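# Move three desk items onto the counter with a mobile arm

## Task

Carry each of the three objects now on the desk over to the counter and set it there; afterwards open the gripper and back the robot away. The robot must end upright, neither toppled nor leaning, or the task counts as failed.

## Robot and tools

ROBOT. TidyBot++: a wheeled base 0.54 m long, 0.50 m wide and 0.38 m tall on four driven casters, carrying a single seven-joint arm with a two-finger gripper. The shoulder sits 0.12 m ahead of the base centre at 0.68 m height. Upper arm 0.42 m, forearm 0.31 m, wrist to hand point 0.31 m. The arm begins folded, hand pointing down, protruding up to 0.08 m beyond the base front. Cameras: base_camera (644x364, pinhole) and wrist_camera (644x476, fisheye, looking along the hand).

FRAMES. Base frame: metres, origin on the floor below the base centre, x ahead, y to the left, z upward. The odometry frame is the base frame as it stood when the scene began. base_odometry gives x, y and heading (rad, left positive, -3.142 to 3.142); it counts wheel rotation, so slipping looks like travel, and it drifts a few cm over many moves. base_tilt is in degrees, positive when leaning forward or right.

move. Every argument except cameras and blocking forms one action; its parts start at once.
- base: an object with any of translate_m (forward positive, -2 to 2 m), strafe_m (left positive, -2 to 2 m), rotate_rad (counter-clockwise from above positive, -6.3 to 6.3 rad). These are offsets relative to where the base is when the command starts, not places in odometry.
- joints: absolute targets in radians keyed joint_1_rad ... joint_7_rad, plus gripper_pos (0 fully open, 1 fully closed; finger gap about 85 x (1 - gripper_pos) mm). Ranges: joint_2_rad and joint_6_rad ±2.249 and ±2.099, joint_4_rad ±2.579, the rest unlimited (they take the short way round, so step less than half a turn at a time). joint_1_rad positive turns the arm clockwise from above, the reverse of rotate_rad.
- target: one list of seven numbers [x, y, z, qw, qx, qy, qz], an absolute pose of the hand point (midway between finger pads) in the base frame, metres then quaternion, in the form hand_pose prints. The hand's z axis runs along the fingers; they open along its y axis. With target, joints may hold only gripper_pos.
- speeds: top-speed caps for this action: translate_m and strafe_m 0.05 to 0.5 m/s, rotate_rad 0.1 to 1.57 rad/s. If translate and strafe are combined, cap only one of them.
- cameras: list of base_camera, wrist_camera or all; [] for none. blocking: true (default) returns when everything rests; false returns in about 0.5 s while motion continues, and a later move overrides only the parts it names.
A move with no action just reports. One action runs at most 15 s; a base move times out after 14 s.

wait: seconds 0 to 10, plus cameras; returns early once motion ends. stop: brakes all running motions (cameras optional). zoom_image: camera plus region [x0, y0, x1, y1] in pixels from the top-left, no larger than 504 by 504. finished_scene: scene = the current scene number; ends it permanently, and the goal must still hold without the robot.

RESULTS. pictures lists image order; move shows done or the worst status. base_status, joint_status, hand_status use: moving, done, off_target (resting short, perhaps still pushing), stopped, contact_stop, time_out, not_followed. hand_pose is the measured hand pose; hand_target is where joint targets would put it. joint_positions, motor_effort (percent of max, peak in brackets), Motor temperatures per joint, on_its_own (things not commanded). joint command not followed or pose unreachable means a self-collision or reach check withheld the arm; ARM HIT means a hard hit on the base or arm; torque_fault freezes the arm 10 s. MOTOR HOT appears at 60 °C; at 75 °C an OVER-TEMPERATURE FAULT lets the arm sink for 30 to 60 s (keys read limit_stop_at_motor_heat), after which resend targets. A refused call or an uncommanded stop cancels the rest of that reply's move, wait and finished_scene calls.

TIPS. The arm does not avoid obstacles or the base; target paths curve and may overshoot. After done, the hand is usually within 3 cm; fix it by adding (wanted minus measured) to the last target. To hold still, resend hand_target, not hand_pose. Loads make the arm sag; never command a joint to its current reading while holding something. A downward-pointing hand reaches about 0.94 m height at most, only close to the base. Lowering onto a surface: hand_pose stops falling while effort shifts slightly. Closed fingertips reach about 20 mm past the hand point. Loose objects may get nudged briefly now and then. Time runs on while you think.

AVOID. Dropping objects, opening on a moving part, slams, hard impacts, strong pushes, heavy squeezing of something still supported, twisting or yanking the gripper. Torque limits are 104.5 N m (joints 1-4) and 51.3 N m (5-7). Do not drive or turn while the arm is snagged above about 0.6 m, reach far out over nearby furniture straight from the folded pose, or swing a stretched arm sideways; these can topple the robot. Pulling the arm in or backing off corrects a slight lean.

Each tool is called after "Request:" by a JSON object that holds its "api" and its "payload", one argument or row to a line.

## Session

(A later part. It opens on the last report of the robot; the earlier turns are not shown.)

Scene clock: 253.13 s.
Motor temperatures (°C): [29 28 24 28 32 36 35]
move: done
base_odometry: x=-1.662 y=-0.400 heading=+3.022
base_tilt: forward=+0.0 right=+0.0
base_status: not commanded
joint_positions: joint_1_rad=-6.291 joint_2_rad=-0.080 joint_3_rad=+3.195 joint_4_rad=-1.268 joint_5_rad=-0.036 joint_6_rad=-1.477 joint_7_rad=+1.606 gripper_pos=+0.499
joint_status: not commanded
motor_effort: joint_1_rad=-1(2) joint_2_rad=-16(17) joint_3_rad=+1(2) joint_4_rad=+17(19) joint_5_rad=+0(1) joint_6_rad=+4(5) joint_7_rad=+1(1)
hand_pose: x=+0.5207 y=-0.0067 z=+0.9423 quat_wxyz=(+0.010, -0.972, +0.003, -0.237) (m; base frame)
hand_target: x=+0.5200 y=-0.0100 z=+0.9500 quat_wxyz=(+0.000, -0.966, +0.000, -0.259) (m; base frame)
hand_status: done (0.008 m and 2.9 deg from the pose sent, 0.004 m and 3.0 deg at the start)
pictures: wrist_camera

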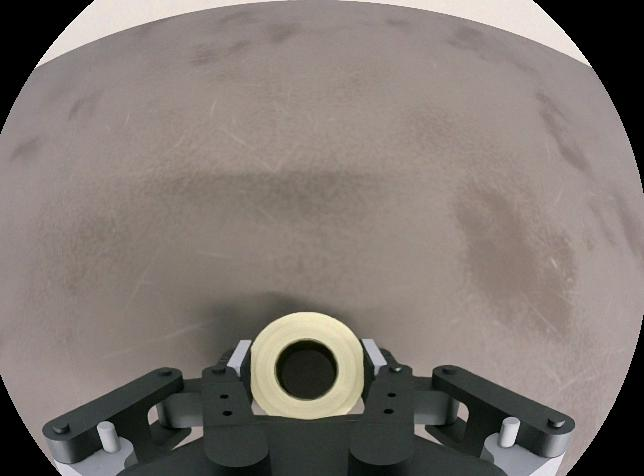

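Request:
{"api": "move", "payload": {
  "target": [0.52, -0.01, 0.94, 0.0, 0.966, 0.0, 0.2588],
  "cameras": ["wrist_camera"]
}}

Request:
{"api": "move", "payload": {
  "target": [0.52, -0.01, 0.932, 0.0, 0.966, 0.0, 0.2588],
  "cameras": ["wrist_camera"]
}}

Scene clock: 257.00 s.
Motor temperatures (°C): [29 28 24 28 32 36 35]
move: done
base_odometry: x=-1.662 y=-0.400 heading=+3.022
base_tilt: forward=+0.0 right=+0.0
base_status: not commanded
joint_positions: joint_1_rad=-6.291 joint_2_rad=-0.089 joint_3_rad=+3.195 joint_4_rad=-1.310 joint_5_rad=-0.036 joint_6_rad=-1.443 joint_7_rad=+1.606 gripper_pos=+0.499
joint_status: not commanded
motor_effort: joint_1_rad=-1(1) joint_2_rad=-15(16) joint_3_rad=+1(1) joint_4_rad=+18(19) joint_5_rad=+0(1) joint_6_rad=+4(4) joint_7_rad=+1(1)
hand_pose: x=+0.5207 y=-0.0068 z=+0.9324 quat_wxyz=(+0.011, -0.971, +0.004, -0.237) (m; base frame)
hand_target: x=+0.5200 y=-0.0100 z=+0.9400 quat_wxyz=(+0.000, -0.966, +0.000, -0.259) (m; base frame)
hand_status: done (0.008 m and 2.9 deg from the pose sent, 0.004 m and 2.9 deg at the start)
pictures: wrist_camera

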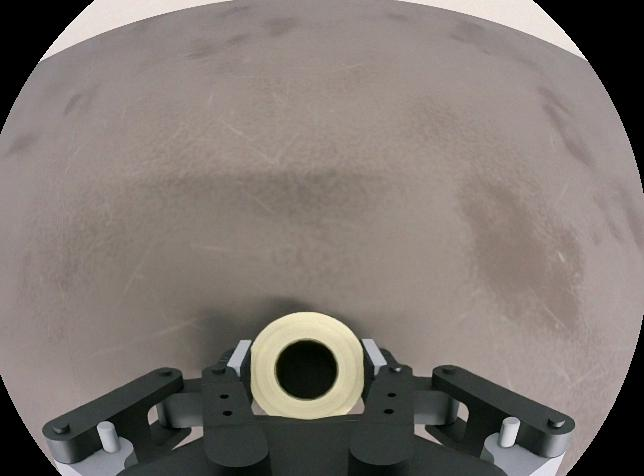

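Scene clock: 257.67 s.
Motor temperatures (°C): [29 28 24 28 32 36 35]
move: done
base_odometry: x=-1.662 y=-0.400 heading=+3.022
base_tilt: forward=+0.0 right=+0.0
base_status: not commanded
joint_positions: joint_1_rad=-6.291 joint_2_rad=-0.101 joint_3_rad=+3.195 joint_4_rad=-1.335 joint_5_rad=-0.036 joint_6_rad=-1.413 joint_7_rad=+1.606 gripper_pos=+0.499
joint_status: not commanded
motor_effort: joint_1_rad=-1(1) joint_2_rad=-14(16) joint_3_rad=+1(2) joint_4_rad=+18(19) joint_5_rad=+0(1) joint_6_rad=+4(4) joint_7_rad=+0(1)
hand_pose: x=+0.5218 y=-0.0071 z=+0.9307 quat_wxyz=(+0.011, -0.969, +0.004, -0.245) (m; base frame)
hand_target: x=+0.5200 y=-0.0100 z=+0.9320 quat_wxyz=(+0.000, -0.966, +0.000, -0.259) (m; base frame)
hand_status: done (0.004 m and 2.1 deg from the pose sent, 0.003 m and 2.9 deg at the start)
pictures: wrist_camera

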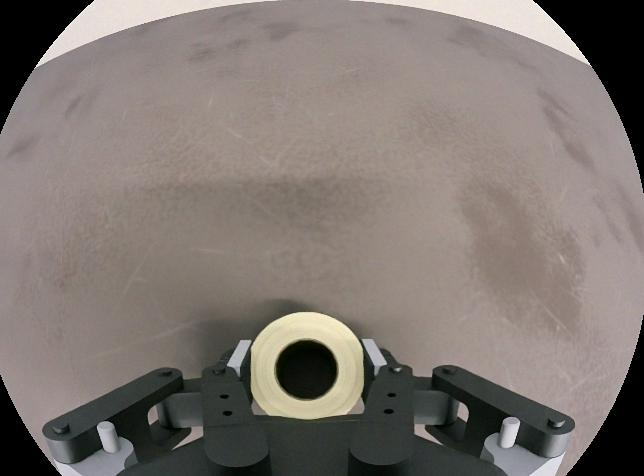

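Request:
{"api": "move", "payload": {
  "joints": {"gripper_pos": 0.35},
  "cameras": ["wrist_camera"]
}}

Request:
{"api": "move", "payload": {
  "joints": {"gripper_pos": 0.0},
  "cameras": ["wrist_camera"]
}}

Request:
{"api": "move", "payload": {
  "target": [0.50, -0.01, 1.03, 0.0, 0.966, 0.0, 0.2588],
  "cameras": ["wrist_camera"]
}}

Scene clock: 263.03 s.
Motor temperatures (°C): [29 28 24 28 32 36 35]
move: done
base_odometry: x=-1.662 y=-0.400 heading=+3.022
base_tilt: forward=+0.0 right=+0.0
base_status: not commanded
joint_positions: joint_1_rad=-6.291 joint_2_rad=-0.101 joint_3_rad=+3.195 joint_4_rad=-1.337 joint_5_rad=-0.036 joint_6_rad=-1.413 joint_7_rad=+1.606 gripper_pos=+0.350
joint_status: all done
motor_effort: joint_1_rad=-1(1) joint_2_rad=-15(15) joint_3_rad=+2(2) joint_4_rad=+19(19) joint_5_rad=+0(1) joint_6_rad=+4(5) joint_7_rad=+0(1)
hand_pose: x=+0.5214 y=-0.0070 z=+0.9295 quat_wxyz=(+0.011, -0.970, +0.004, -0.244) (m; base frame)
hand_target: x=+0.5200 y=-0.0100 z=+0.9320 quat_wxyz=(+0.000, -0.966, +0.000, -0.259) (m; base frame)
hand_status: not commanded
pictures: wrist_camera

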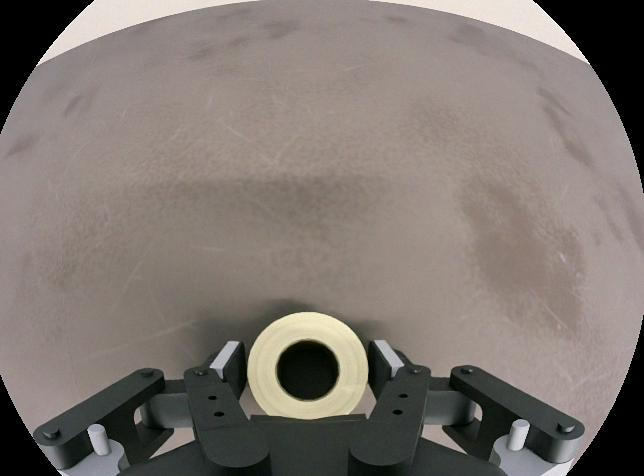

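Scene clock: 263.77 s.
Motor temperatures (°C): [29 28 24 28 32 36 35]
move: done
base_odometry: x=-1.662 y=-0.400 heading=+3.022
base_tilt: forward=+0.0 right=+0.0
base_status: not commanded
joint_positions: joint_1_rad=-6.291 joint_2_rad=-0.101 joint_3_rad=+3.195 joint_4_rad=-1.337 joint_5_rad=-0.036 joint_6_rad=-1.413 joint_7_rad=+1.606 gripper_pos=+0.000
joint_status: all done
motor_effort: joint_1_rad=-1(2) joint_2_rad=-15(16) joint_3_rad=+1(2) joint_4_rad=+19(19) joint_5_rad=+0(1) joint_6_rad=+4(5) joint_7_rad=+0(1)
hand_pose: x=+0.5214 y=-0.0070 z=+0.9295 quat_wxyz=(+0.011, -0.970, +0.004, -0.244) (m; base frame)
hand_target: x=+0.5200 y=-0.0100 z=+0.9320 quat_wxyz=(+0.000, -0.966, +0.000, -0.259) (m; base frame)
hand_status: not commanded
pictures: wrist_camera

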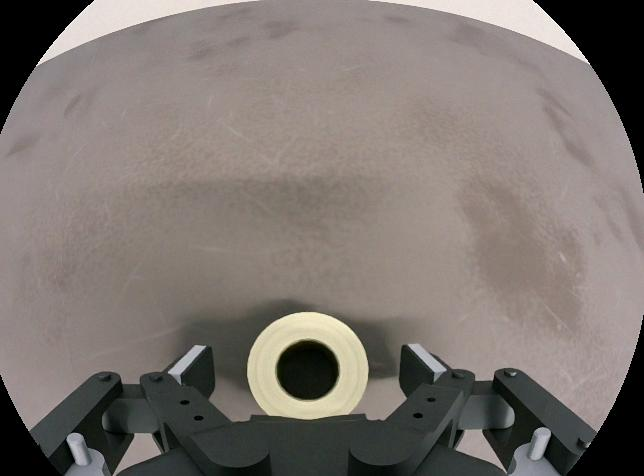

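Scene clock: 265.37 s.
Motor temperatures (°C): [29 28 24 28 32 36 35]
move: done
base_odometry: x=-1.662 y=-0.400 heading=+3.022
base_tilt: forward=+0.0 right=+0.0
base_status: not commanded
joint_positions: joint_1_rad=-6.291 joint_2_rad=-0.064 joint_3_rad=+3.195 joint_4_rad=-0.966 joint_5_rad=-0.036 joint_6_rad=-1.685 joint_7_rad=+1.606 gripper_pos=+0.000
joint_status: not commanded
motor_effort: joint_1_rad=-1(2) joint_2_rad=-14(17) joint_3_rad=+1(2) joint_4_rad=+16(19) joint_5_rad=+0(1) joint_6_rad=+5(5) joint_7_rad=+1(1)
hand_pose: x=+0.5031 y=-0.0061 z=+1.0325 quat_wxyz=(+0.007, -0.962, -0.001, -0.274) (m; base frame)
hand_target: x=+0.5000 y=-0.0100 z=+1.0300 quat_wxyz=(+0.000, -0.966, +0.000, -0.259) (m; base frame)
hand_status: done (0.006 m and 2.0 deg from the pose sent, 0.103 m and 2.2 deg at the start)
pictures: wrist_camera

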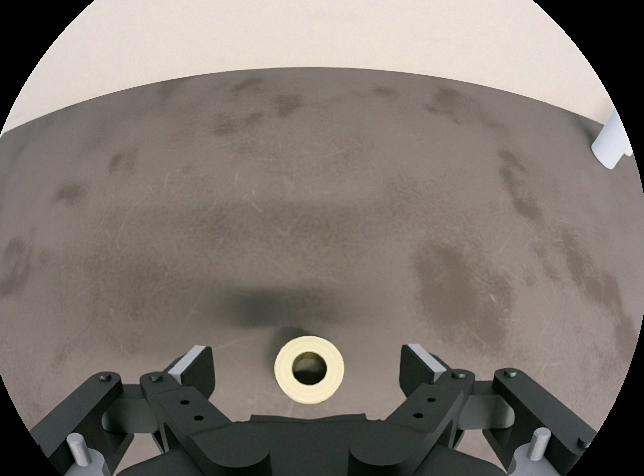

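Request:
{"api": "move", "payload": {
  "target": [0.36, -0.01, 1.06, 0.0, 0.966, 0.0, 0.2588],
  "base": {"translate_m": -1.9, "rotate_rad": 3.1416},
  "speeds": {"rotate_rad": 0.8},
  "cameras": ["wrist_camera"]
}}

Request:
{"api": "move", "payload": {
  "base": {"translate_m": 0.62, "strafe_m": 0.455},
  "cameras": ["wrist_camera"]
}}

Scene clock: 285.33 s.
Motor temperatures (°C): [29 28 24 28 32 36 35]
move: done
base_odometry: x=+0.225 y=-0.627 heading=-0.119
base_tilt: forward=+0.0 right=+0.0
base_status: done
joint_positions: joint_1_rad=-6.291 joint_2_rad=-0.261 joint_3_rad=+3.193 joint_4_rad=-0.966 joint_5_rad=-0.036 joint_6_rad=-1.894 joint_7_rad=+1.606 gripper_pos=+0.000
joint_status: not commanded
motor_effort: joint_1_rad=-1(3) joint_2_rad=-4(19) joint_3_rad=+1(2) joint_4_rad=+14(17) joint_5_rad=+0(1) joint_6_rad=+5(5) joint_7_rad=+0(1)
hand_pose: x=+0.3755 y=-0.0037 z=+1.0618 quat_wxyz=(+0.011, -0.963, -0.005, -0.269) (m; base frame)
hand_target: x=+0.3600 y=-0.0100 z=+1.0600 quat_wxyz=(+0.000, -0.966, +0.000, -0.259) (m; base frame)
hand_status: done (0.017 m and 1.9 deg from the pose sent, 0.146 m and 2.0 deg at the start)
pictures: wrist_camera

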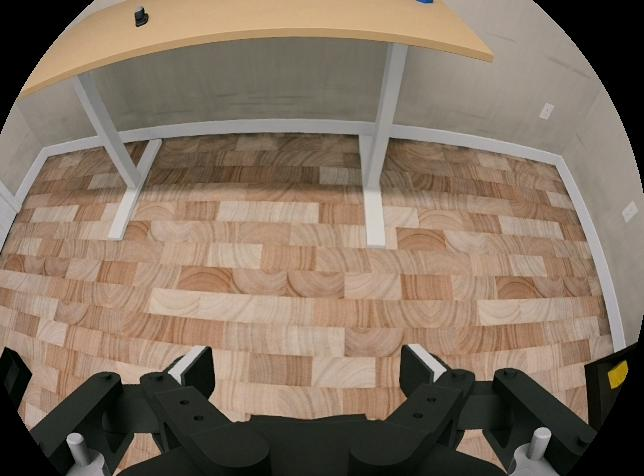

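Scene clock: 288.07 s.
Motor temperatures (°C): [29 28 24 28 32 36 35]
move: done
base_odometry: x=+0.894 y=-0.249 heading=-0.119
base_tilt: forward=+0.0 right=+0.0
base_status: done
joint_positions: joint_1_rad=-6.291 joint_2_rad=-0.269 joint_3_rad=+3.193 joint_4_rad=-0.966 joint_5_rad=-0.036 joint_6_rad=-1.896 joint_7_rad=+1.606 gripper_pos=+0.000
joint_status: not commanded
motor_effort: joint_1_rad=-1(2) joint_2_rad=-4(7) joint_3_rad=+1(2) joint_4_rad=+14(14) joint_5_rad=+0(1) joint_6_rad=+5(5) joint_7_rad=+1(1)
hand_pose: x=+0.3721 y=-0.0037 z=+1.0633 quat_wxyz=(+0.011, -0.962, -0.005, -0.272) (m; base frame)
hand_target: x=+0.3600 y=-0.0100 z=+1.0600 quat_wxyz=(+0.000, -0.966, +0.000, -0.259) (m; base frame)
hand_status: not commanded
pictures: wrist_camera

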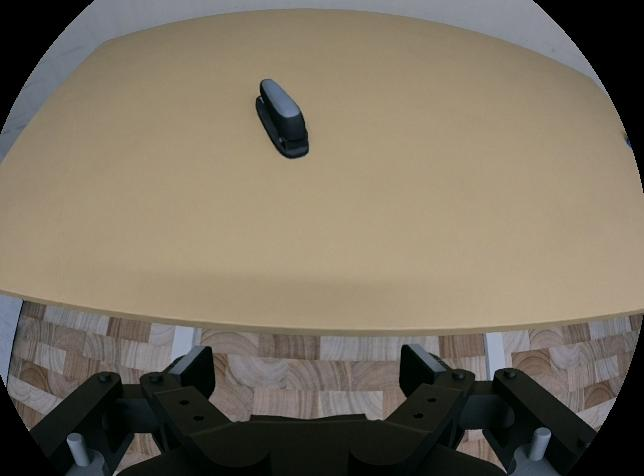

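Request:
{"api": "move", "payload": {
  "base": {"translate_m": 0.18, "strafe_m": -0.106},
  "cameras": []
}}

Request:
{"api": "move", "payload": {
  "target": [0.48, 0.153, 1.08, -0.0516, 0.9466, 0.1926, 0.2536],
  "cameras": ["wrist_camera"]
}}

Scene clock: 312.67 s.
Motor temperatures (°C): [29 28 24 28 32 36 35]
move: done
base_odometry: x=+1.060 y=-0.376 heading=-0.119
base_tilt: forward=+0.0 right=+0.0
base_status: done
joint_positions: joint_1_rad=-6.291 joint_2_rad=-0.266 joint_3_rad=+3.193 joint_4_rad=-0.966 joint_5_rad=-0.036 joint_6_rad=-1.897 joint_7_rad=+1.606 gripper_pos=+0.000
joint_status: not commanded
motor_effort: joint_1_rad=-1(2) joint_2_rad=-4(8) joint_3_rad=+1(3) joint_4_rad=+14(15) joint_5_rad=+0(1) joint_6_rad=+5(5) joint_7_rad=+0(1)
hand_pose: x=+0.3729 y=-0.0037 z=+1.0623 quat_wxyz=(+0.011, -0.963, -0.005, -0.269) (m; base frame)
hand_target: x=+0.3600 y=-0.0100 z=+1.0600 quat_wxyz=(+0.000, -0.966, +0.000, -0.259) (m; base frame)
hand_status: not commanded
pictures: none
No camera images: "cameras" was empty.

Scene clock: 314.50 s.
Motor temperatures (°C): [29 28 24 28 32 36 35]
move: done
base_odometry: x=+1.060 y=-0.376 heading=-0.119
base_tilt: forward=+0.0 right=+0.0
base_status: not commanded
joint_positions: joint_1_rad=-6.576 joint_2_rad=+0.112 joint_3_rad=+3.029 joint_4_rad=-0.572 joint_5_rad=-0.012 joint_6_rad=-1.926 joint_7_rad=+1.602 gripper_pos=+0.000
joint_status: not commanded
motor_effort: joint_1_rad=-1(2) joint_2_rad=-18(20) joint_3_rad=+1(2) joint_4_rad=+14(15) joint_5_rad=+0(1) joint_6_rad=+4(5) joint_7_rad=+0(1)
hand_pose: x=+0.4884 y=+0.1587 z=+1.0756 quat_wxyz=(+0.060, -0.941, -0.211, -0.256) (m; base frame)
hand_target: x=+0.4800 y=+0.1530 z=+1.0800 quat_wxyz=(+0.052, -0.947, -0.193, -0.254) (m; base frame)
hand_status: done (0.011 m and 2.4 deg from the pose sent, 0.191 m and 22.2 deg at the start)
pictures: wrist_camera

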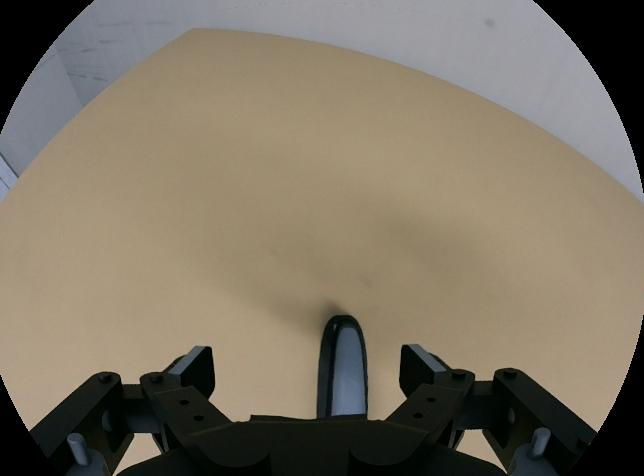

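Request:
{"api": "move", "payload": {
  "target": [0.38, 0.11, 1.08, -0.0516, 0.9466, 0.1926, 0.2536],
  "cameras": ["wrist_camera"]
}}

Request:
{"api": "zoom_image", "payload": {
  "camera": "wrist_camera",
  "region": [260, 240, 430, 420]
}}

Scene clock: 331.47 s.
Motor temperatures (°C): [29 28 24 28 32 36 35]
move: done
base_odometry: x=+1.060 y=-0.376 heading=-0.119
base_tilt: forward=+0.0 right=-0.1
base_status: not commanded
joint_positions: joint_1_rad=-6.457 joint_2_rad=-0.138 joint_3_rad=+3.022 joint_4_rad=-0.758 joint_5_rad=-0.041 joint_6_rad=-1.941 joint_7_rad=+1.602 gripper_pos=+0.000
joint_status: not commanded
motor_effort: joint_1_rad=-1(2) joint_2_rad=-8(20) joint_3_rad=+1(2) joint_4_rad=+13(14) joint_5_rad=+0(1) joint_6_rad=+5(5) joint_7_rad=+1(1)
hand_pose: x=+0.3949 y=+0.1040 z=+1.0935 quat_wxyz=(+0.045, -0.943, -0.169, -0.282) (m; base frame)
hand_target: x=+0.3800 y=+0.1100 z=+1.0800 quat_wxyz=(+0.052, -0.947, -0.193, -0.254) (m; base frame)
hand_status: done (0.021 m and 4.3 deg from the pose sent, 0.119 m and 2.4 deg at the start)
pictures: wrist_camera

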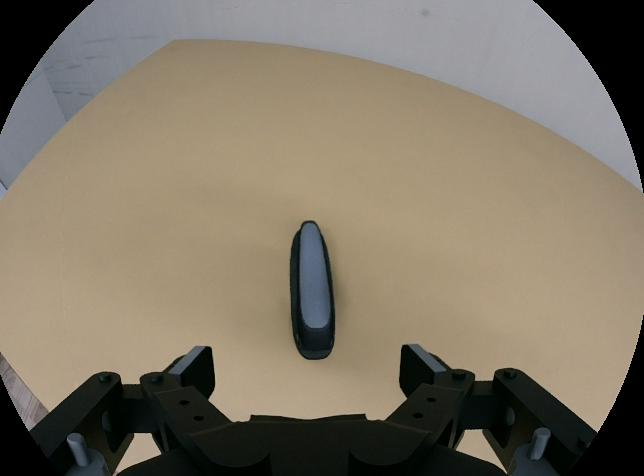

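Scaled by 2.800.

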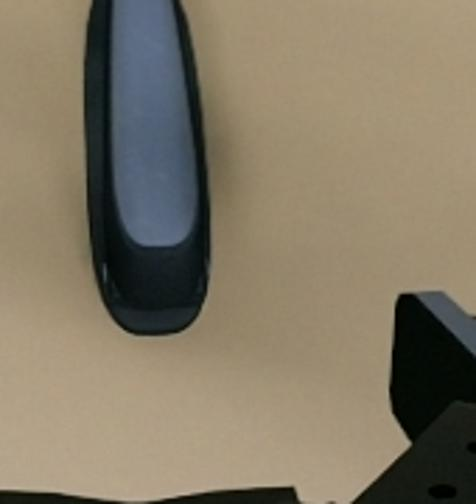

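Request:
{"api": "move", "payload": {
  "target": [0.494, 0.142, 1.04, -0.0516, 0.9466, 0.1926, 0.2536],
  "cameras": ["wrist_camera"]
}}

Scene clock: 346.03 s.
Motor temperatures (°C): [29 28 24 28 32 36 35]
move: done
base_odometry: x=+1.060 y=-0.376 heading=-0.119
base_tilt: forward=+0.0 right=+0.0
base_status: not commanded
joint_positions: joint_1_rad=-6.471 joint_2_rad=+0.036 joint_3_rad=+3.017 joint_4_rad=-0.807 joint_5_rad=-0.041 joint_6_rad=-1.805 joint_7_rad=+1.602 gripper_pos=+0.000
joint_status: not commanded
motor_effort: joint_1_rad=-1(2) joint_2_rad=-16(21) joint_3_rad=+1(2) joint_4_rad=+16(17) joint_5_rad=+0(1) joint_6_rad=+4(6) joint_7_rad=+1(1)
hand_pose: x=+0.4918 y=+0.1329 z=+1.0378 quat_wxyz=(+0.054, -0.954, -0.174, -0.239) (m; base frame)
hand_target: x=+0.4940 y=+0.1420 z=+1.0400 quat_wxyz=(+0.052, -0.947, -0.193, -0.254) (m; base frame)
hand_status: done (0.010 m and 2.8 deg from the pose sent, 0.119 m and 4.3 deg at the start)
pictures: wrist_camera

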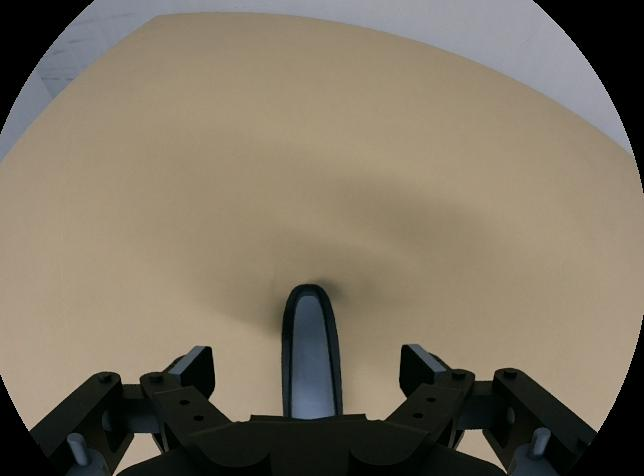

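Request:
{"api": "move", "payload": {
  "target": [0.503, 0.146, 1.005, -0.0516, 0.9466, 0.1926, 0.2536],
  "cameras": ["wrist_camera"]
}}

Request:
{"api": "move", "payload": {
  "target": [0.503, 0.146, 0.985, -0.0516, 0.9466, 0.1926, 0.2536],
  "cameras": ["wrist_camera"]
}}

Scene clock: 351.83 s.
Motor temperatures (°C): [29 28 24 28 32 36 35]
move: done
base_odometry: x=+1.060 y=-0.376 heading=-0.119
base_tilt: forward=+0.0 right=-0.1
base_status: not commanded
joint_positions: joint_1_rad=-6.471 joint_2_rad=+0.015 joint_3_rad=+3.013 joint_4_rad=-0.981 joint_5_rad=-0.041 joint_6_rad=-1.669 joint_7_rad=+1.602 gripper_pos=+0.000
joint_status: not commanded
motor_effort: joint_1_rad=-1(2) joint_2_rad=-17(18) joint_3_rad=+1(2) joint_4_rad=+16(17) joint_5_rad=+0(1) joint_6_rad=+4(4) joint_7_rad=+0(1)
hand_pose: x=+0.5059 y=+0.1408 z=+0.9971 quat_wxyz=(+0.054, -0.956, -0.174, -0.231) (m; base frame)
hand_target: x=+0.5030 y=+0.1460 z=+1.0050 quat_wxyz=(+0.052, -0.947, -0.193, -0.254) (m; base frame)
hand_status: done (0.010 m and 3.5 deg from the pose sent, 0.037 m and 2.8 deg at the start)
pictures: wrist_camera

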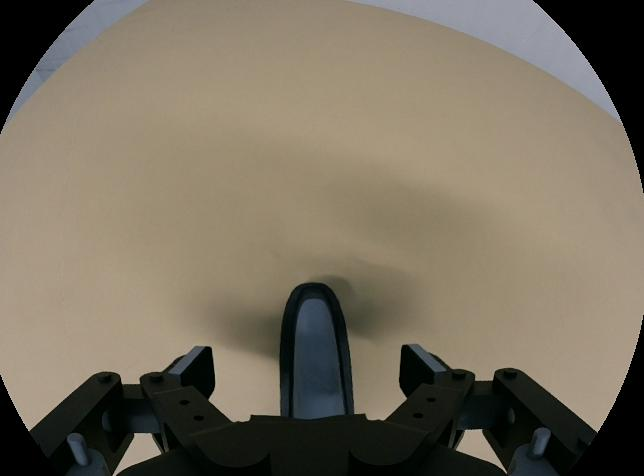

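Scene clock: 352.77 s.
Motor temperatures (°C): [29 28 24 28 32 36 35]
move: done
base_odometry: x=+1.060 y=-0.376 heading=-0.119
base_tilt: forward=+0.0 right=+0.0
base_status: not commanded
joint_positions: joint_1_rad=-6.471 joint_2_rad=-0.012 joint_3_rad=+3.012 joint_4_rad=-1.082 joint_5_rad=-0.041 joint_6_rad=-1.596 joint_7_rad=+1.602 gripper_pos=+0.000
joint_status: not commanded
motor_effort: joint_1_rad=-1(1) joint_2_rad=-17(17) joint_3_rad=+1(2) joint_4_rad=+17(18) joint_5_rad=+0(1) joint_6_rad=+4(4) joint_7_rad=+0(1)
hand_pose: x=+0.5054 y=+0.1420 z=+0.9771 quat_wxyz=(+0.052, -0.956, -0.174, -0.230) (m; base frame)
hand_target: x=+0.5030 y=+0.1460 z=+0.9850 quat_wxyz=(+0.052, -0.947, -0.193, -0.254) (m; base frame)
hand_status: done (0.009 m and 3.6 deg from the pose sent, 0.013 m and 3.5 deg at the start)
pictures: wrist_camera

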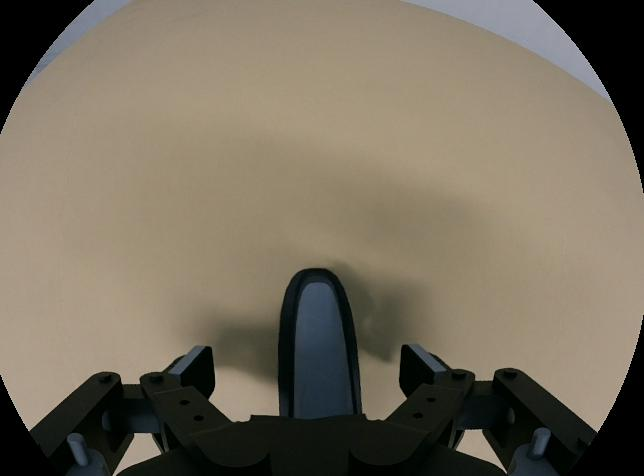

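Request:
{"api": "move", "payload": {
  "joints": {"gripper_pos": 0.5},
  "cameras": []
}}

Request:
{"api": "move", "payload": {
  "joints": {"gripper_pos": 0.8},
  "cameras": ["wrist_camera"]
}}

Scene clock: 357.27 s.
Motor temperatures (°C): [29 28 24 28 32 36 35]
move: done
base_odometry: x=+1.060 y=-0.376 heading=-0.119
base_tilt: forward=+0.0 right=+0.0
base_status: not commanded
joint_positions: joint_1_rad=-6.470 joint_2_rad=-0.014 joint_3_rad=+3.011 joint_4_rad=-1.082 joint_5_rad=-0.041 joint_6_rad=-1.593 joint_7_rad=+1.602 gripper_pos=+0.500
joint_status: all done
motor_effort: joint_1_rad=-1(2) joint_2_rad=-16(17) joint_3_rad=+1(1) joint_4_rad=+16(18) joint_5_rad=-1(1) joint_6_rad=+4(4) joint_7_rad=+1(1)
hand_pose: x=+0.5057 y=+0.1426 z=+0.9783 quat_wxyz=(+0.053, -0.955, -0.174, -0.233) (m; base frame)
hand_target: x=+0.5030 y=+0.1460 z=+0.9850 quat_wxyz=(+0.052, -0.947, -0.193, -0.254) (m; base frame)
hand_status: not commanded
pictures: none
No camera images: "cameras" was empty.

Scene clock: 357.97 s.
Motor temperatures (°C): [29 28 24 28 32 36 35]
move: off_target
base_odometry: x=+1.060 y=-0.376 heading=-0.119
base_tilt: forward=+0.0 right=-0.1
base_status: not commanded
joint_positions: joint_1_rad=-6.470 joint_2_rad=-0.019 joint_3_rad=+3.011 joint_4_rad=-1.082 joint_5_rad=-0.041 joint_6_rad=-1.589 joint_7_rad=+1.602 gripper_pos=+0.737
joint_status: gripper_pos off_target (ended at +0.737, target +0.800)
motor_effort: joint_1_rad=-2(2) joint_2_rad=-16(17) joint_3_rad=+1(1) joint_4_rad=+16(17) joint_5_rad=-1(2) joint_6_rad=+4(4) joint_7_rad=+1(1)
hand_pose: x=+0.5051 y=+0.1428 z=+0.9808 quat_wxyz=(+0.053, -0.954, -0.174, -0.237) (m; base frame)
hand_target: x=+0.5030 y=+0.1460 z=+0.9850 quat_wxyz=(+0.052, -0.947, -0.193, -0.254) (m; base frame)
hand_status: not commanded
pictures: wrist_camera

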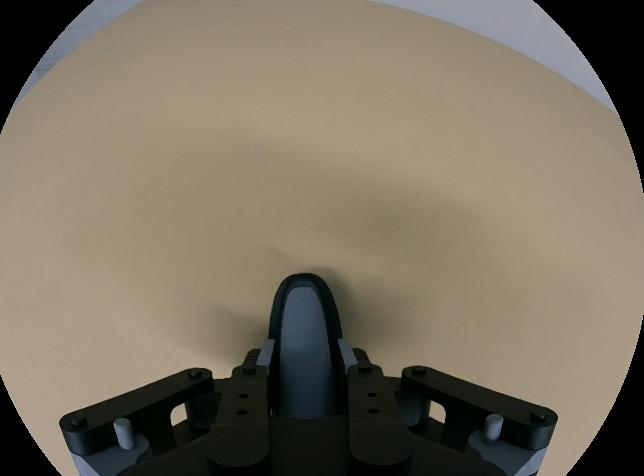

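Request:
{"api": "move", "payload": {
  "joints": {"gripper_pos": 0.86},
  "cameras": []
}}

Request:
{"api": "move", "payload": {
  "target": [0.495, 0.142, 1.04, -0.0516, 0.9466, 0.1926, 0.2536],
  "cameras": ["wrist_camera"]
}}

Scene clock: 363.57 s.
Motor temperatures (°C): [29 28 24 28 32 36 35]
move: off_target
base_odometry: x=+1.060 y=-0.376 heading=-0.119
base_tilt: forward=+0.0 right=+0.0
base_status: not commanded
joint_positions: joint_1_rad=-6.470 joint_2_rad=-0.019 joint_3_rad=+3.011 joint_4_rad=-1.082 joint_5_rad=-0.041 joint_6_rad=-1.589 joint_7_rad=+1.602 gripper_pos=+0.737
joint_status: gripper_pos off_target (ended at +0.737, target +0.860)
motor_effort: joint_1_rad=-2(2) joint_2_rad=-16(17) joint_3_rad=+1(1) joint_4_rad=+16(17) joint_5_rad=-1(1) joint_6_rad=+4(4) joint_7_rad=+0(1)
hand_pose: x=+0.5051 y=+0.1428 z=+0.9808 quat_wxyz=(+0.053, -0.954, -0.174, -0.237) (m; base frame)
hand_target: x=+0.5030 y=+0.1460 z=+0.9850 quat_wxyz=(+0.052, -0.947, -0.193, -0.254) (m; base frame)
hand_status: not commanded
pictures: none
No camera images: "cameras" was empty.

Scene clock: 364.93 s.
Motor temperatures (°C): [29 28 24 28 32 36 35]
move: done
base_odometry: x=+1.060 y=-0.376 heading=-0.119
base_tilt: forward=+0.0 right=+0.0
base_status: not commanded
joint_positions: joint_1_rad=-6.471 joint_2_rad=+0.017 joint_3_rad=+3.011 joint_4_rad=-0.856 joint_5_rad=-0.041 joint_6_rad=-1.732 joint_7_rad=+1.602 gripper_pos=+0.737
joint_status: not commanded
motor_effort: joint_1_rad=-1(2) joint_2_rad=-18(19) joint_3_rad=+1(1) joint_4_rad=+17(19) joint_5_rad=-1(1) joint_6_rad=+5(5) joint_7_rad=+1(1)
hand_pose: x=+0.4998 y=+0.1395 z=+1.0374 quat_wxyz=(+0.057, -0.948, -0.176, -0.260) (m; base frame)
hand_target: x=+0.4950 y=+0.1420 z=+1.0400 quat_wxyz=(+0.052, -0.947, -0.193, -0.254) (m; base frame)
hand_status: done (0.006 m and 2.2 deg from the pose sent, 0.060 m and 3.0 deg at the start)
pictures: wrist_camera

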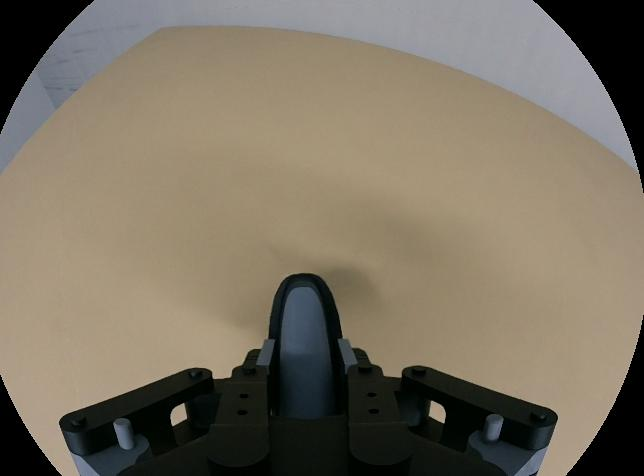

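Request:
{"api": "move", "payload": {
  "base": {"translate_m": -0.4},
  "target": [0.38, 0.0, 1.07, 0.0, 0.966, 0.0, 0.2588],
  "cameras": ["wrist_camera"]
}}

Request:
{"api": "move", "payload": {
  "base": {"translate_m": -1.95, "strafe_m": -0.597, "rotate_rad": 3.1416},
  "speeds": {"rotate_rad": 0.8},
  "cameras": ["wrist_camera"]
}}

Scene clock: 375.97 s.
Motor temperatures (°C): [29 28 24 28 32 36 35]
move: done
base_odometry: x=+0.663 y=-0.328 heading=-0.118
base_tilt: forward=+0.0 right=+0.0
base_status: done
joint_positions: joint_1_rad=-6.313 joint_2_rad=-0.217 joint_3_rad=+3.144 joint_4_rad=-0.863 joint_5_rad=-0.028 joint_6_rad=-1.919 joint_7_rad=+1.602 gripper_pos=+0.737
joint_status: not commanded
motor_effort: joint_1_rad=-1(3) joint_2_rad=-6(23) joint_3_rad=+1(2) joint_4_rad=+13(18) joint_5_rad=+0(1) joint_6_rad=+5(6) joint_7_rad=+1(1)
hand_pose: x=+0.3868 y=+0.0166 z=+1.0826 quat_wxyz=(+0.011, -0.958, -0.036, -0.284) (m; base frame)
hand_target: x=+0.3800 y=+0.0000 z=+1.0700 quat_wxyz=(+0.000, -0.966, +0.000, -0.259) (m; base frame)
hand_status: done (0.022 m and 5.3 deg from the pose sent, 0.187 m and 21.3 deg at the start)
pictures: wrist_camera

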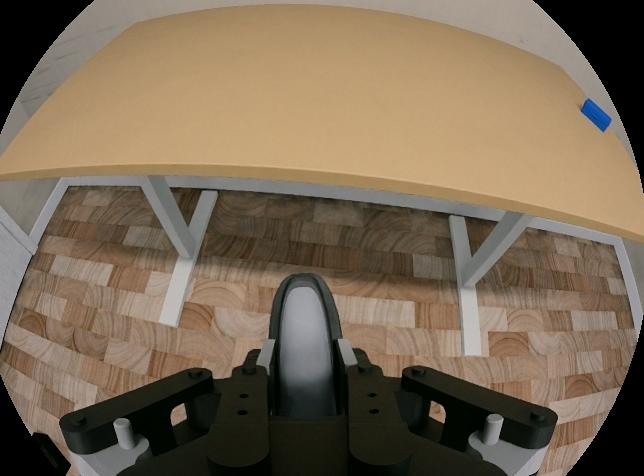

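Scene clock: 381.67 s.
Motor temperatures (°C): [29 28 24 28 32 36 35]
move: done
base_odometry: x=-1.344 y=-0.691 heading=+3.024
base_tilt: forward=+0.0 right=+0.0
base_status: done
joint_positions: joint_1_rad=-6.312 joint_2_rad=-0.207 joint_3_rad=+3.146 joint_4_rad=-0.865 joint_5_rad=-0.028 joint_6_rad=-1.920 joint_7_rad=+1.602 gripper_pos=+0.737
joint_status: not commanded
motor_effort: joint_1_rad=-1(2) joint_2_rad=-6(10) joint_3_rad=+2(3) joint_4_rad=+14(15) joint_5_rad=+0(1) joint_6_rad=+5(6) joint_7_rad=+1(1)
hand_pose: x=+0.3908 y=+0.0159 z=+1.0790 quat_wxyz=(+0.011, -0.960, -0.035, -0.278) (m; base frame)
hand_target: x=+0.3800 y=+0.0000 z=+1.0700 quat_wxyz=(+0.000, -0.966, +0.000, -0.259) (m; base frame)
hand_status: not commanded
pictures: wrist_camera

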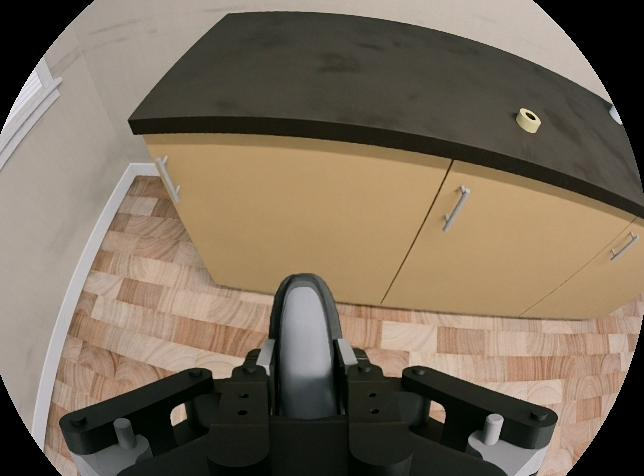

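Request:
{"api": "move", "payload": {
  "base": {"rotate_rad": -0.114},
  "cameras": []
}}

Request:
{"api": "move", "payload": {
  "base": {"translate_m": 0.33},
  "cameras": ["wrist_camera"]
}}

Scene clock: 398.00 s.
Motor temperatures (°C): [29 28 24 28 32 36 35]
move: done
base_odometry: x=-1.344 y=-0.691 heading=+2.910
base_tilt: forward=+0.0 right=+0.0
base_status: done
joint_positions: joint_1_rad=-6.310 joint_2_rad=-0.207 joint_3_rad=+3.150 joint_4_rad=-0.865 joint_5_rad=-0.027 joint_6_rad=-1.920 joint_7_rad=+1.602 gripper_pos=+0.737
joint_status: not commanded
motor_effort: joint_1_rad=-1(2) joint_2_rad=-6(7) joint_3_rad=+1(3) joint_4_rad=+14(15) joint_5_rad=-1(1) joint_6_rad=+5(6) joint_7_rad=+1(1)
hand_pose: x=+0.3910 y=+0.0136 z=+1.0790 quat_wxyz=(+0.010, -0.960, -0.032, -0.278) (m; base frame)
hand_target: x=+0.3800 y=+0.0000 z=+1.0700 quat_wxyz=(+0.000, -0.966, +0.000, -0.259) (m; base frame)
hand_status: not commanded
pictures: none
No camera images: "cameras" was empty.

Scene clock: 400.00 s.
Motor temperatures (°C): [29 28 24 28 32 36 35]
move: done
base_odometry: x=-1.665 y=-0.615 heading=+2.909
base_tilt: forward=+0.0 right=+0.0
base_status: done
joint_positions: joint_1_rad=-6.310 joint_2_rad=-0.200 joint_3_rad=+3.150 joint_4_rad=-0.867 joint_5_rad=-0.027 joint_6_rad=-1.922 joint_7_rad=+1.602 gripper_pos=+0.737
joint_status: not commanded
motor_effort: joint_1_rad=-1(2) joint_2_rad=-6(11) joint_3_rad=+1(2) joint_4_rad=+14(15) joint_5_rad=+0(0) joint_6_rad=+5(6) joint_7_rad=+1(1)
hand_pose: x=+0.3933 y=+0.0136 z=+1.0762 quat_wxyz=(+0.010, -0.961, -0.032, -0.273) (m; base frame)
hand_target: x=+0.3800 y=+0.0000 z=+1.0700 quat_wxyz=(+0.000, -0.966, +0.000, -0.259) (m; base frame)
hand_status: not commanded
pictures: wrist_camera

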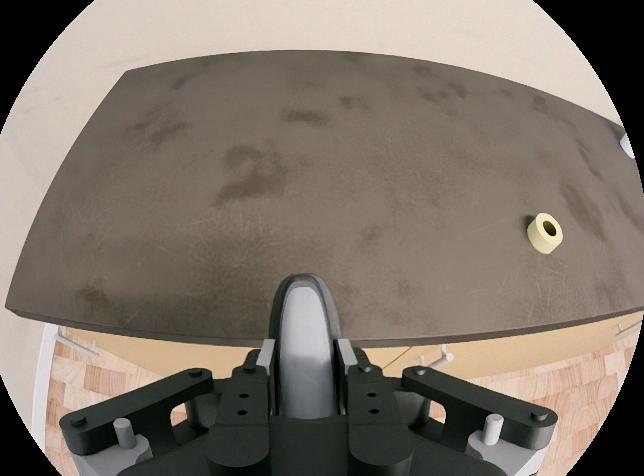

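Request:
{"api": "move", "payload": {
  "base": {"translate_m": 0.05},
  "target": [0.51, -0.005, 1.03, 0.0, 0.966, 0.0, 0.2588],
  "cameras": []
}}

Request:
{"api": "move", "payload": {
  "target": [0.52, -0.005, 0.975, 0.0, 0.966, 0.0, 0.2588],
  "cameras": ["wrist_camera"]
}}

Request:
{"api": "move", "payload": {
  "target": [0.52, -0.005, 0.960, 0.0, 0.966, 0.0, 0.2588],
  "cameras": ["wrist_camera"]
}}

Scene clock: 408.33 s.
Motor temperatures (°C): [29 28 24 28 32 36 35]
move: done
base_odometry: x=-1.714 y=-0.603 heading=+2.909
base_tilt: forward=+0.0 right=+0.0
base_status: done
joint_positions: joint_1_rad=-6.310 joint_2_rad=-0.004 joint_3_rad=+3.171 joint_4_rad=-0.906 joint_5_rad=-0.027 joint_6_rad=-1.766 joint_7_rad=+1.602 gripper_pos=+0.737
joint_status: not commanded
motor_effort: joint_1_rad=-1(2) joint_2_rad=-17(23) joint_3_rad=+1(2) joint_4_rad=+17(19) joint_5_rad=+0(1) joint_6_rad=+5(7) joint_7_rad=+1(1)
hand_pose: x=+0.5063 y=+0.0087 z=+1.0207 quat_wxyz=(+0.008, -0.972, -0.020, -0.235) (m; base frame)
hand_target: x=+0.5100 y=-0.0050 z=+1.0300 quat_wxyz=(+0.000, -0.966, +0.000, -0.259) (m; base frame)
hand_status: done (0.017 m and 3.7 deg from the pose sent, 0.127 m and 4.1 deg at the start)
pictures: none
No camera images: "cameras" was empty.

Scene clock: 409.67 s.
Motor temperatures (°C): [29 28 24 28 32 36 35]
move: done
base_odometry: x=-1.714 y=-0.603 heading=+2.909
base_tilt: forward=+0.0 right=+0.0
base_status: not commanded
joint_positions: joint_1_rad=-6.310 joint_2_rad=-0.046 joint_3_rad=+3.171 joint_4_rad=-1.160 joint_5_rad=-0.027 joint_6_rad=-1.567 joint_7_rad=+1.602 gripper_pos=+0.737
joint_status: not commanded
motor_effort: joint_1_rad=-1(1) joint_2_rad=-17(18) joint_3_rad=+1(1) joint_4_rad=+18(19) joint_5_rad=+0(1) joint_6_rad=+4(5) joint_7_rad=+1(1)
hand_pose: x=+0.5203 y=+0.0085 z=+0.9618 quat_wxyz=(+0.010, -0.973, -0.017, -0.228) (m; base frame)
hand_target: x=+0.5200 y=-0.0050 z=+0.9750 quat_wxyz=(+0.000, -0.966, +0.000, -0.259) (m; base frame)
hand_status: done (0.019 m and 4.3 deg from the pose sent, 0.050 m and 3.7 deg at the start)
pictures: wrist_camera

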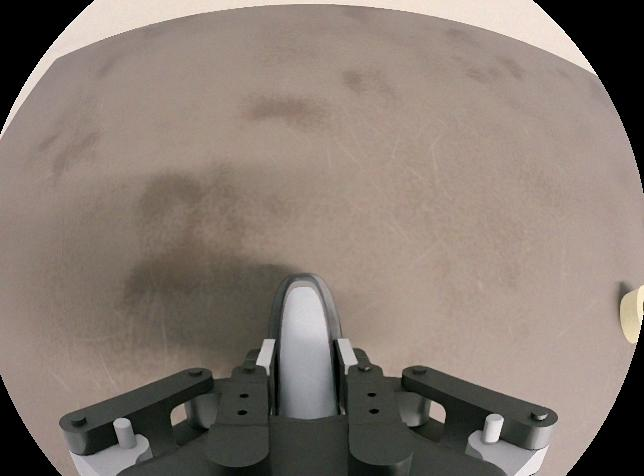

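Scene clock: 410.47 s.
Motor temperatures (°C): [29 28 24 28 32 36 35]
move: done
base_odometry: x=-1.714 y=-0.603 heading=+2.909
base_tilt: forward=+0.0 right=+0.0
base_status: not commanded
joint_positions: joint_1_rad=-6.310 joint_2_rad=-0.064 joint_3_rad=+3.171 joint_4_rad=-1.229 joint_5_rad=-0.027 joint_6_rad=-1.514 joint_7_rad=+1.602 gripper_pos=+0.737
joint_status: not commanded
motor_effort: joint_1_rad=-1(1) joint_2_rad=-16(18) joint_3_rad=+1(1) joint_4_rad=+19(20) joint_5_rad=+0(1) joint_6_rad=+4(5) joint_7_rad=+1(1)
hand_pose: x=+0.5200 y=+0.0084 z=+0.9472 quat_wxyz=(+0.010, -0.973, -0.016, -0.229) (m; base frame)
hand_target: x=+0.5200 y=-0.0050 z=+0.9600 quat_wxyz=(+0.000, -0.966, +0.000, -0.259) (m; base frame)
hand_status: done (0.018 m and 4.1 deg from the pose sent, 0.014 m and 4.3 deg at the start)
pictures: wrist_camera

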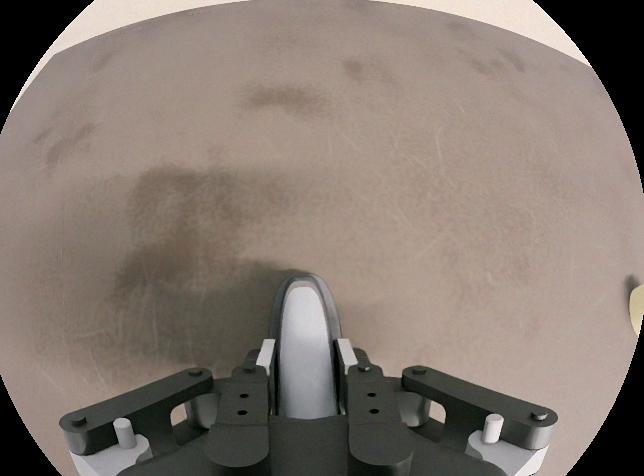

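Request:
{"api": "move", "payload": {
  "target": [0.52, -0.005, 0.953, 0.0, 0.966, 0.0, 0.2588],
  "cameras": []
}}

Request:
{"api": "move", "payload": {
  "target": [0.52, -0.005, 0.946, 0.0, 0.966, 0.0, 0.2588],
  "cameras": ["wrist_camera"]
}}

Scene clock: 414.57 s.
Motor temperatures (°C): [29 28 24 28 32 36 35]
move: done
base_odometry: x=-1.714 y=-0.603 heading=+2.909
base_tilt: forward=+0.0 right=+0.0
base_status: not commanded
joint_positions: joint_1_rad=-6.310 joint_2_rad=-0.073 joint_3_rad=+3.171 joint_4_rad=-1.259 joint_5_rad=-0.027 joint_6_rad=-1.487 joint_7_rad=+1.602 gripper_pos=+0.737
joint_status: not commanded
motor_effort: joint_1_rad=-1(1) joint_2_rad=-16(17) joint_3_rad=+1(2) joint_4_rad=+19(19) joint_5_rad=+0(1) joint_6_rad=+4(5) joint_7_rad=+1(1)
hand_pose: x=+0.5203 y=+0.0083 z=+0.9419 quat_wxyz=(+0.010, -0.972, -0.016, -0.232) (m; base frame)
hand_target: x=+0.5200 y=-0.0050 z=+0.9530 quat_wxyz=(+0.000, -0.966, +0.000, -0.259) (m; base frame)
hand_status: done (0.017 m and 3.8 deg from the pose sent, 0.015 m and 4.1 deg at the start)
pictures: none
No camera images: "cameras" was empty.

Scene clock: 415.20 s.
Motor temperatures (°C): [29 28 24 28 32 36 35]
move: done
base_odometry: x=-1.714 y=-0.603 heading=+2.909
base_tilt: forward=+0.0 right=-0.1
base_status: not commanded
joint_positions: joint_1_rad=-6.310 joint_2_rad=-0.087 joint_3_rad=+3.171 joint_4_rad=-1.282 joint_5_rad=-0.027 joint_6_rad=-1.461 joint_7_rad=+1.602 gripper_pos=+0.737
joint_status: not commanded
motor_effort: joint_1_rad=-1(1) joint_2_rad=-15(17) joint_3_rad=+1(2) joint_4_rad=+17(19) joint_5_rad=+0(0) joint_6_rad=+4(5) joint_7_rad=+1(1)
hand_pose: x=+0.5206 y=+0.0082 z=+0.9410 quat_wxyz=(+0.010, -0.971, -0.016, -0.240) (m; base frame)
hand_target: x=+0.5200 y=-0.0050 z=+0.9460 quat_wxyz=(+0.000, -0.966, +0.000, -0.259) (m; base frame)
hand_status: done (0.014 m and 3.1 deg from the pose sent, 0.014 m and 3.8 deg at the start)
pictures: wrist_camera

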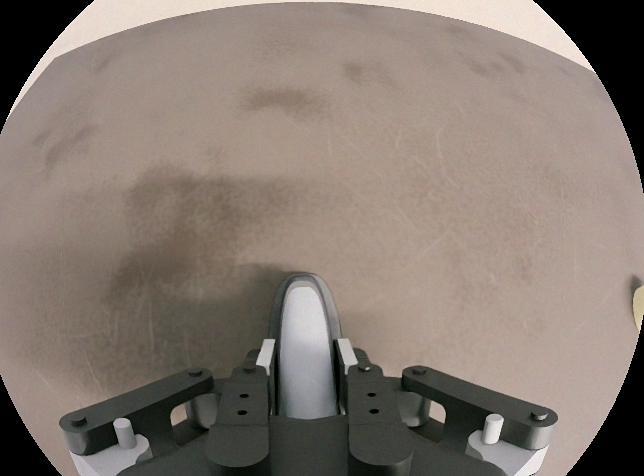

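Request:
{"api": "move", "payload": {
  "joints": {"gripper_pos": 0.65},
  "cameras": []
}}

Request:
{"api": "move", "payload": {
  "joints": {"gripper_pos": 0.1},
  "cameras": ["wrist_camera"]
}}

Request:
{"api": "move", "payload": {
  "target": [0.50, -0.005, 1.04, 0.0, 0.966, 0.0, 0.2588],
  "cameras": ["wrist_camera"]
}}

Scene clock: 420.43 s.
Motor temperatures (°C): [29 28 24 28 32 36 35]
move: done
base_odometry: x=-1.714 y=-0.603 heading=+2.909
base_tilt: forward=+0.0 right=+0.0
base_status: not commanded
joint_positions: joint_1_rad=-6.310 joint_2_rad=-0.087 joint_3_rad=+3.171 joint_4_rad=-1.282 joint_5_rad=-0.027 joint_6_rad=-1.461 joint_7_rad=+1.602 gripper_pos=+0.650
joint_status: all done
motor_effort: joint_1_rad=-1(1) joint_2_rad=-15(16) joint_3_rad=+1(2) joint_4_rad=+18(19) joint_5_rad=-1(1) joint_6_rad=+4(5) joint_7_rad=+1(1)
hand_pose: x=+0.5205 y=+0.0082 z=+0.9409 quat_wxyz=(+0.010, -0.971, -0.016, -0.240) (m; base frame)
hand_target: x=+0.5200 y=-0.0050 z=+0.9460 quat_wxyz=(+0.000, -0.966, +0.000, -0.259) (m; base frame)
hand_status: not commanded
pictures: none
No camera images: "cameras" was empty.

Scene clock: 421.27 s.
Motor temperatures (°C): [29 28 24 28 32 36 35]
move: done
base_odometry: x=-1.714 y=-0.603 heading=+2.909
base_tilt: forward=+0.0 right=+0.0
base_status: not commanded
joint_positions: joint_1_rad=-6.310 joint_2_rad=-0.087 joint_3_rad=+3.171 joint_4_rad=-1.282 joint_5_rad=-0.027 joint_6_rad=-1.461 joint_7_rad=+1.602 gripper_pos=+0.100
joint_status: all done
motor_effort: joint_1_rad=-1(1) joint_2_rad=-15(16) joint_3_rad=+1(1) joint_4_rad=+18(19) joint_5_rad=+0(1) joint_6_rad=+4(4) joint_7_rad=+1(1)
hand_pose: x=+0.5205 y=+0.0082 z=+0.9409 quat_wxyz=(+0.010, -0.971, -0.016, -0.240) (m; base frame)
hand_target: x=+0.5200 y=-0.0050 z=+0.9460 quat_wxyz=(+0.000, -0.966, +0.000, -0.259) (m; base frame)
hand_status: not commanded
pictures: wrist_camera

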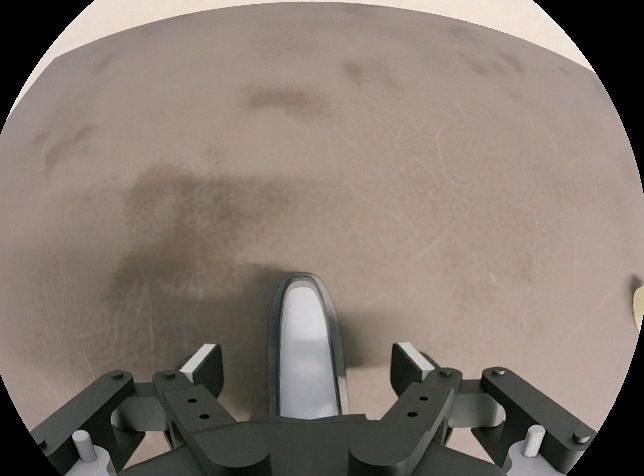

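Scene clock: 422.87 s.
Motor temperatures (°C): [29 28 24 28 32 36 35]
move: done
base_odometry: x=-1.714 y=-0.603 heading=+2.909
base_tilt: forward=+0.0 right=+0.0
base_status: not commanded
joint_positions: joint_1_rad=-6.310 joint_2_rad=-0.045 joint_3_rad=+3.171 joint_4_rad=-0.906 joint_5_rad=-0.027 joint_6_rad=-1.726 joint_7_rad=+1.602 gripper_pos=+0.100
joint_status: not commanded
motor_effort: joint_1_rad=-1(1) joint_2_rad=-15(17) joint_3_rad=+1(1) joint_4_rad=+16(19) joint_5_rad=+0(1) joint_6_rad=+5(5) joint_7_rad=+1(1)
hand_pose: x=+0.5029 y=+0.0083 z=+1.0425 quat_wxyz=(+0.008, -0.961, -0.019, -0.274) (m; base frame)
hand_target: x=+0.5000 y=-0.0050 z=+1.0400 quat_wxyz=(+0.000, -0.966, +0.000, -0.259) (m; base frame)
hand_status: done (0.014 m and 3.0 deg from the pose sent, 0.102 m and 3.1 deg at the start)
pictures: wrist_camera

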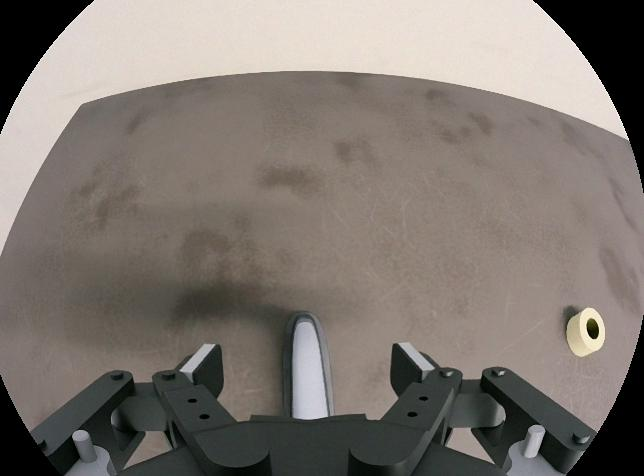

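Request:
{"api": "move", "payload": {
  "base": {"translate_m": -0.4},
  "target": [0.38, 0.0, 1.07, 0.0, 0.966, 0.0, 0.2588],
  "cameras": []
}}

Request:
{"api": "move", "payload": {
  "base": {"translate_m": -1.8, "rotate_rad": 3.1416},
  "speeds": {"rotate_rad": 0.8},
  "cameras": ["wrist_camera"]
}}

Scene clock: 445.90 s.
Motor temperatures (°C): [29 28 24 28 32 36 35]
move: done
base_odometry: x=-1.325 y=-0.696 heading=+2.909
base_tilt: forward=+0.0 right=+0.0
base_status: done
joint_positions: joint_1_rad=-6.310 joint_2_rad=-0.218 joint_3_rad=+3.162 joint_4_rad=-0.901 joint_5_rad=-0.026 joint_6_rad=-1.916 joint_7_rad=+1.602 gripper_pos=+0.100
joint_status: not commanded
motor_effort: joint_1_rad=-1(2) joint_2_rad=-5(20) joint_3_rad=+1(3) joint_4_rad=+13(17) joint_5_rad=+0(1) joint_6_rad=+5(5) joint_7_rad=+0(1)
hand_pose: x=+0.3874 y=+0.0090 z=+1.0700 quat_wxyz=(+0.009, -0.963, -0.025, -0.268) (m; base frame)
hand_target: x=+0.3800 y=+0.0000 z=+1.0700 quat_wxyz=(+0.000, -0.966, +0.000, -0.259) (m; base frame)
hand_status: done (0.012 m and 3.2 deg from the pose sent, 0.126 m and 3.0 deg at the start)
pictures: none
No camera images: "cameras" was empty.

Scene clock: 451.07 s.
Motor temperatures (°C): [29 28 24 28 32 36 35]
move: done
base_odometry: x=+0.427 y=-1.110 heading=-0.233
base_tilt: forward=+0.0 right=+0.0
base_status: done
joint_positions: joint_1_rad=-6.310 joint_2_rad=-0.209 joint_3_rad=+3.160 joint_4_rad=-0.901 joint_5_rad=-0.026 joint_6_rad=-1.916 joint_7_rad=+1.602 gripper_pos=+0.100
joint_status: not commanded
motor_effort: joint_1_rad=-1(2) joint_2_rad=-6(10) joint_3_rad=+1(3) joint_4_rad=+14(15) joint_5_rad=+0(1) joint_6_rad=+4(5) joint_7_rad=+1(1)
hand_pose: x=+0.3906 y=+0.0097 z=+1.0677 quat_wxyz=(+0.009, -0.964, -0.026, -0.264) (m; base frame)
hand_target: x=+0.3800 y=+0.0000 z=+1.0700 quat_wxyz=(+0.000, -0.966, +0.000, -0.259) (m; base frame)
hand_status: not commanded
pictures: wrist_camera

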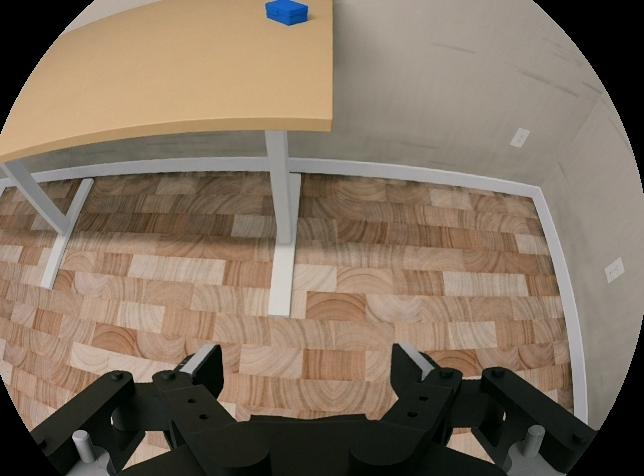

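Request:
{"api": "move", "payload": {
  "base": {"strafe_m": -0.40},
  "cameras": []
}}

Request:
{"api": "move", "payload": {
  "base": {"translate_m": 0.6},
  "cameras": ["wrist_camera"]
}}

Scene clock: 476.93 s.
Motor temperatures (°C): [29 28 24 28 32 36 35]
move: done
base_odometry: x=+0.335 y=-1.499 heading=-0.232
base_tilt: forward=+0.0 right=+0.0
base_status: done
joint_positions: joint_1_rad=-6.309 joint_2_rad=-0.209 joint_3_rad=+3.158 joint_4_rad=-0.901 joint_5_rad=-0.025 joint_6_rad=-1.916 joint_7_rad=+1.602 gripper_pos=+0.100
joint_status: not commanded
motor_effort: joint_1_rad=-1(2) joint_2_rad=-6(7) joint_3_rad=+2(3) joint_4_rad=+13(14) joint_5_rad=+0(1) joint_6_rad=+4(5) joint_7_rad=+1(1)
hand_pose: x=+0.3906 y=+0.0099 z=+1.0677 quat_wxyz=(+0.009, -0.964, -0.026, -0.264) (m; base frame)
hand_target: x=+0.3800 y=+0.0000 z=+1.0700 quat_wxyz=(+0.000, -0.966, +0.000, -0.259) (m; base frame)
hand_status: not commanded
pictures: none
No camera images: "cameras" was empty.

Scene clock: 479.50 s.
Motor temperatures (°C): [29 28 24 28 32 36 35]
move: done
base_odometry: x=+0.919 y=-1.638 heading=-0.233
base_tilt: forward=+0.0 right=+0.0
base_status: done
joint_positions: joint_1_rad=-6.309 joint_2_rad=-0.210 joint_3_rad=+3.158 joint_4_rad=-0.901 joint_5_rad=-0.025 joint_6_rad=-1.917 joint_7_rad=+1.602 gripper_pos=+0.100
joint_status: not commanded
motor_effort: joint_1_rad=-1(1) joint_2_rad=-6(10) joint_3_rad=+1(2) joint_4_rad=+13(14) joint_5_rad=+0(1) joint_6_rad=+5(5) joint_7_rad=+1(1)
hand_pose: x=+0.3901 y=+0.0099 z=+1.0679 quat_wxyz=(+0.009, -0.964, -0.026, -0.264) (m; base frame)
hand_target: x=+0.3800 y=+0.0000 z=+1.0700 quat_wxyz=(+0.000, -0.966, +0.000, -0.259) (m; base frame)
hand_status: not commanded
pictures: wrist_camera

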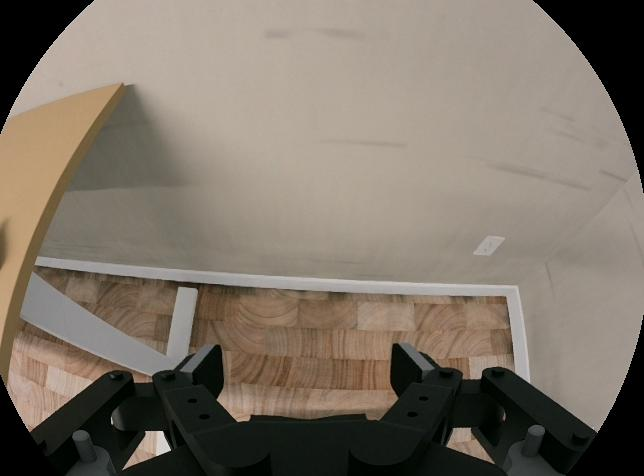

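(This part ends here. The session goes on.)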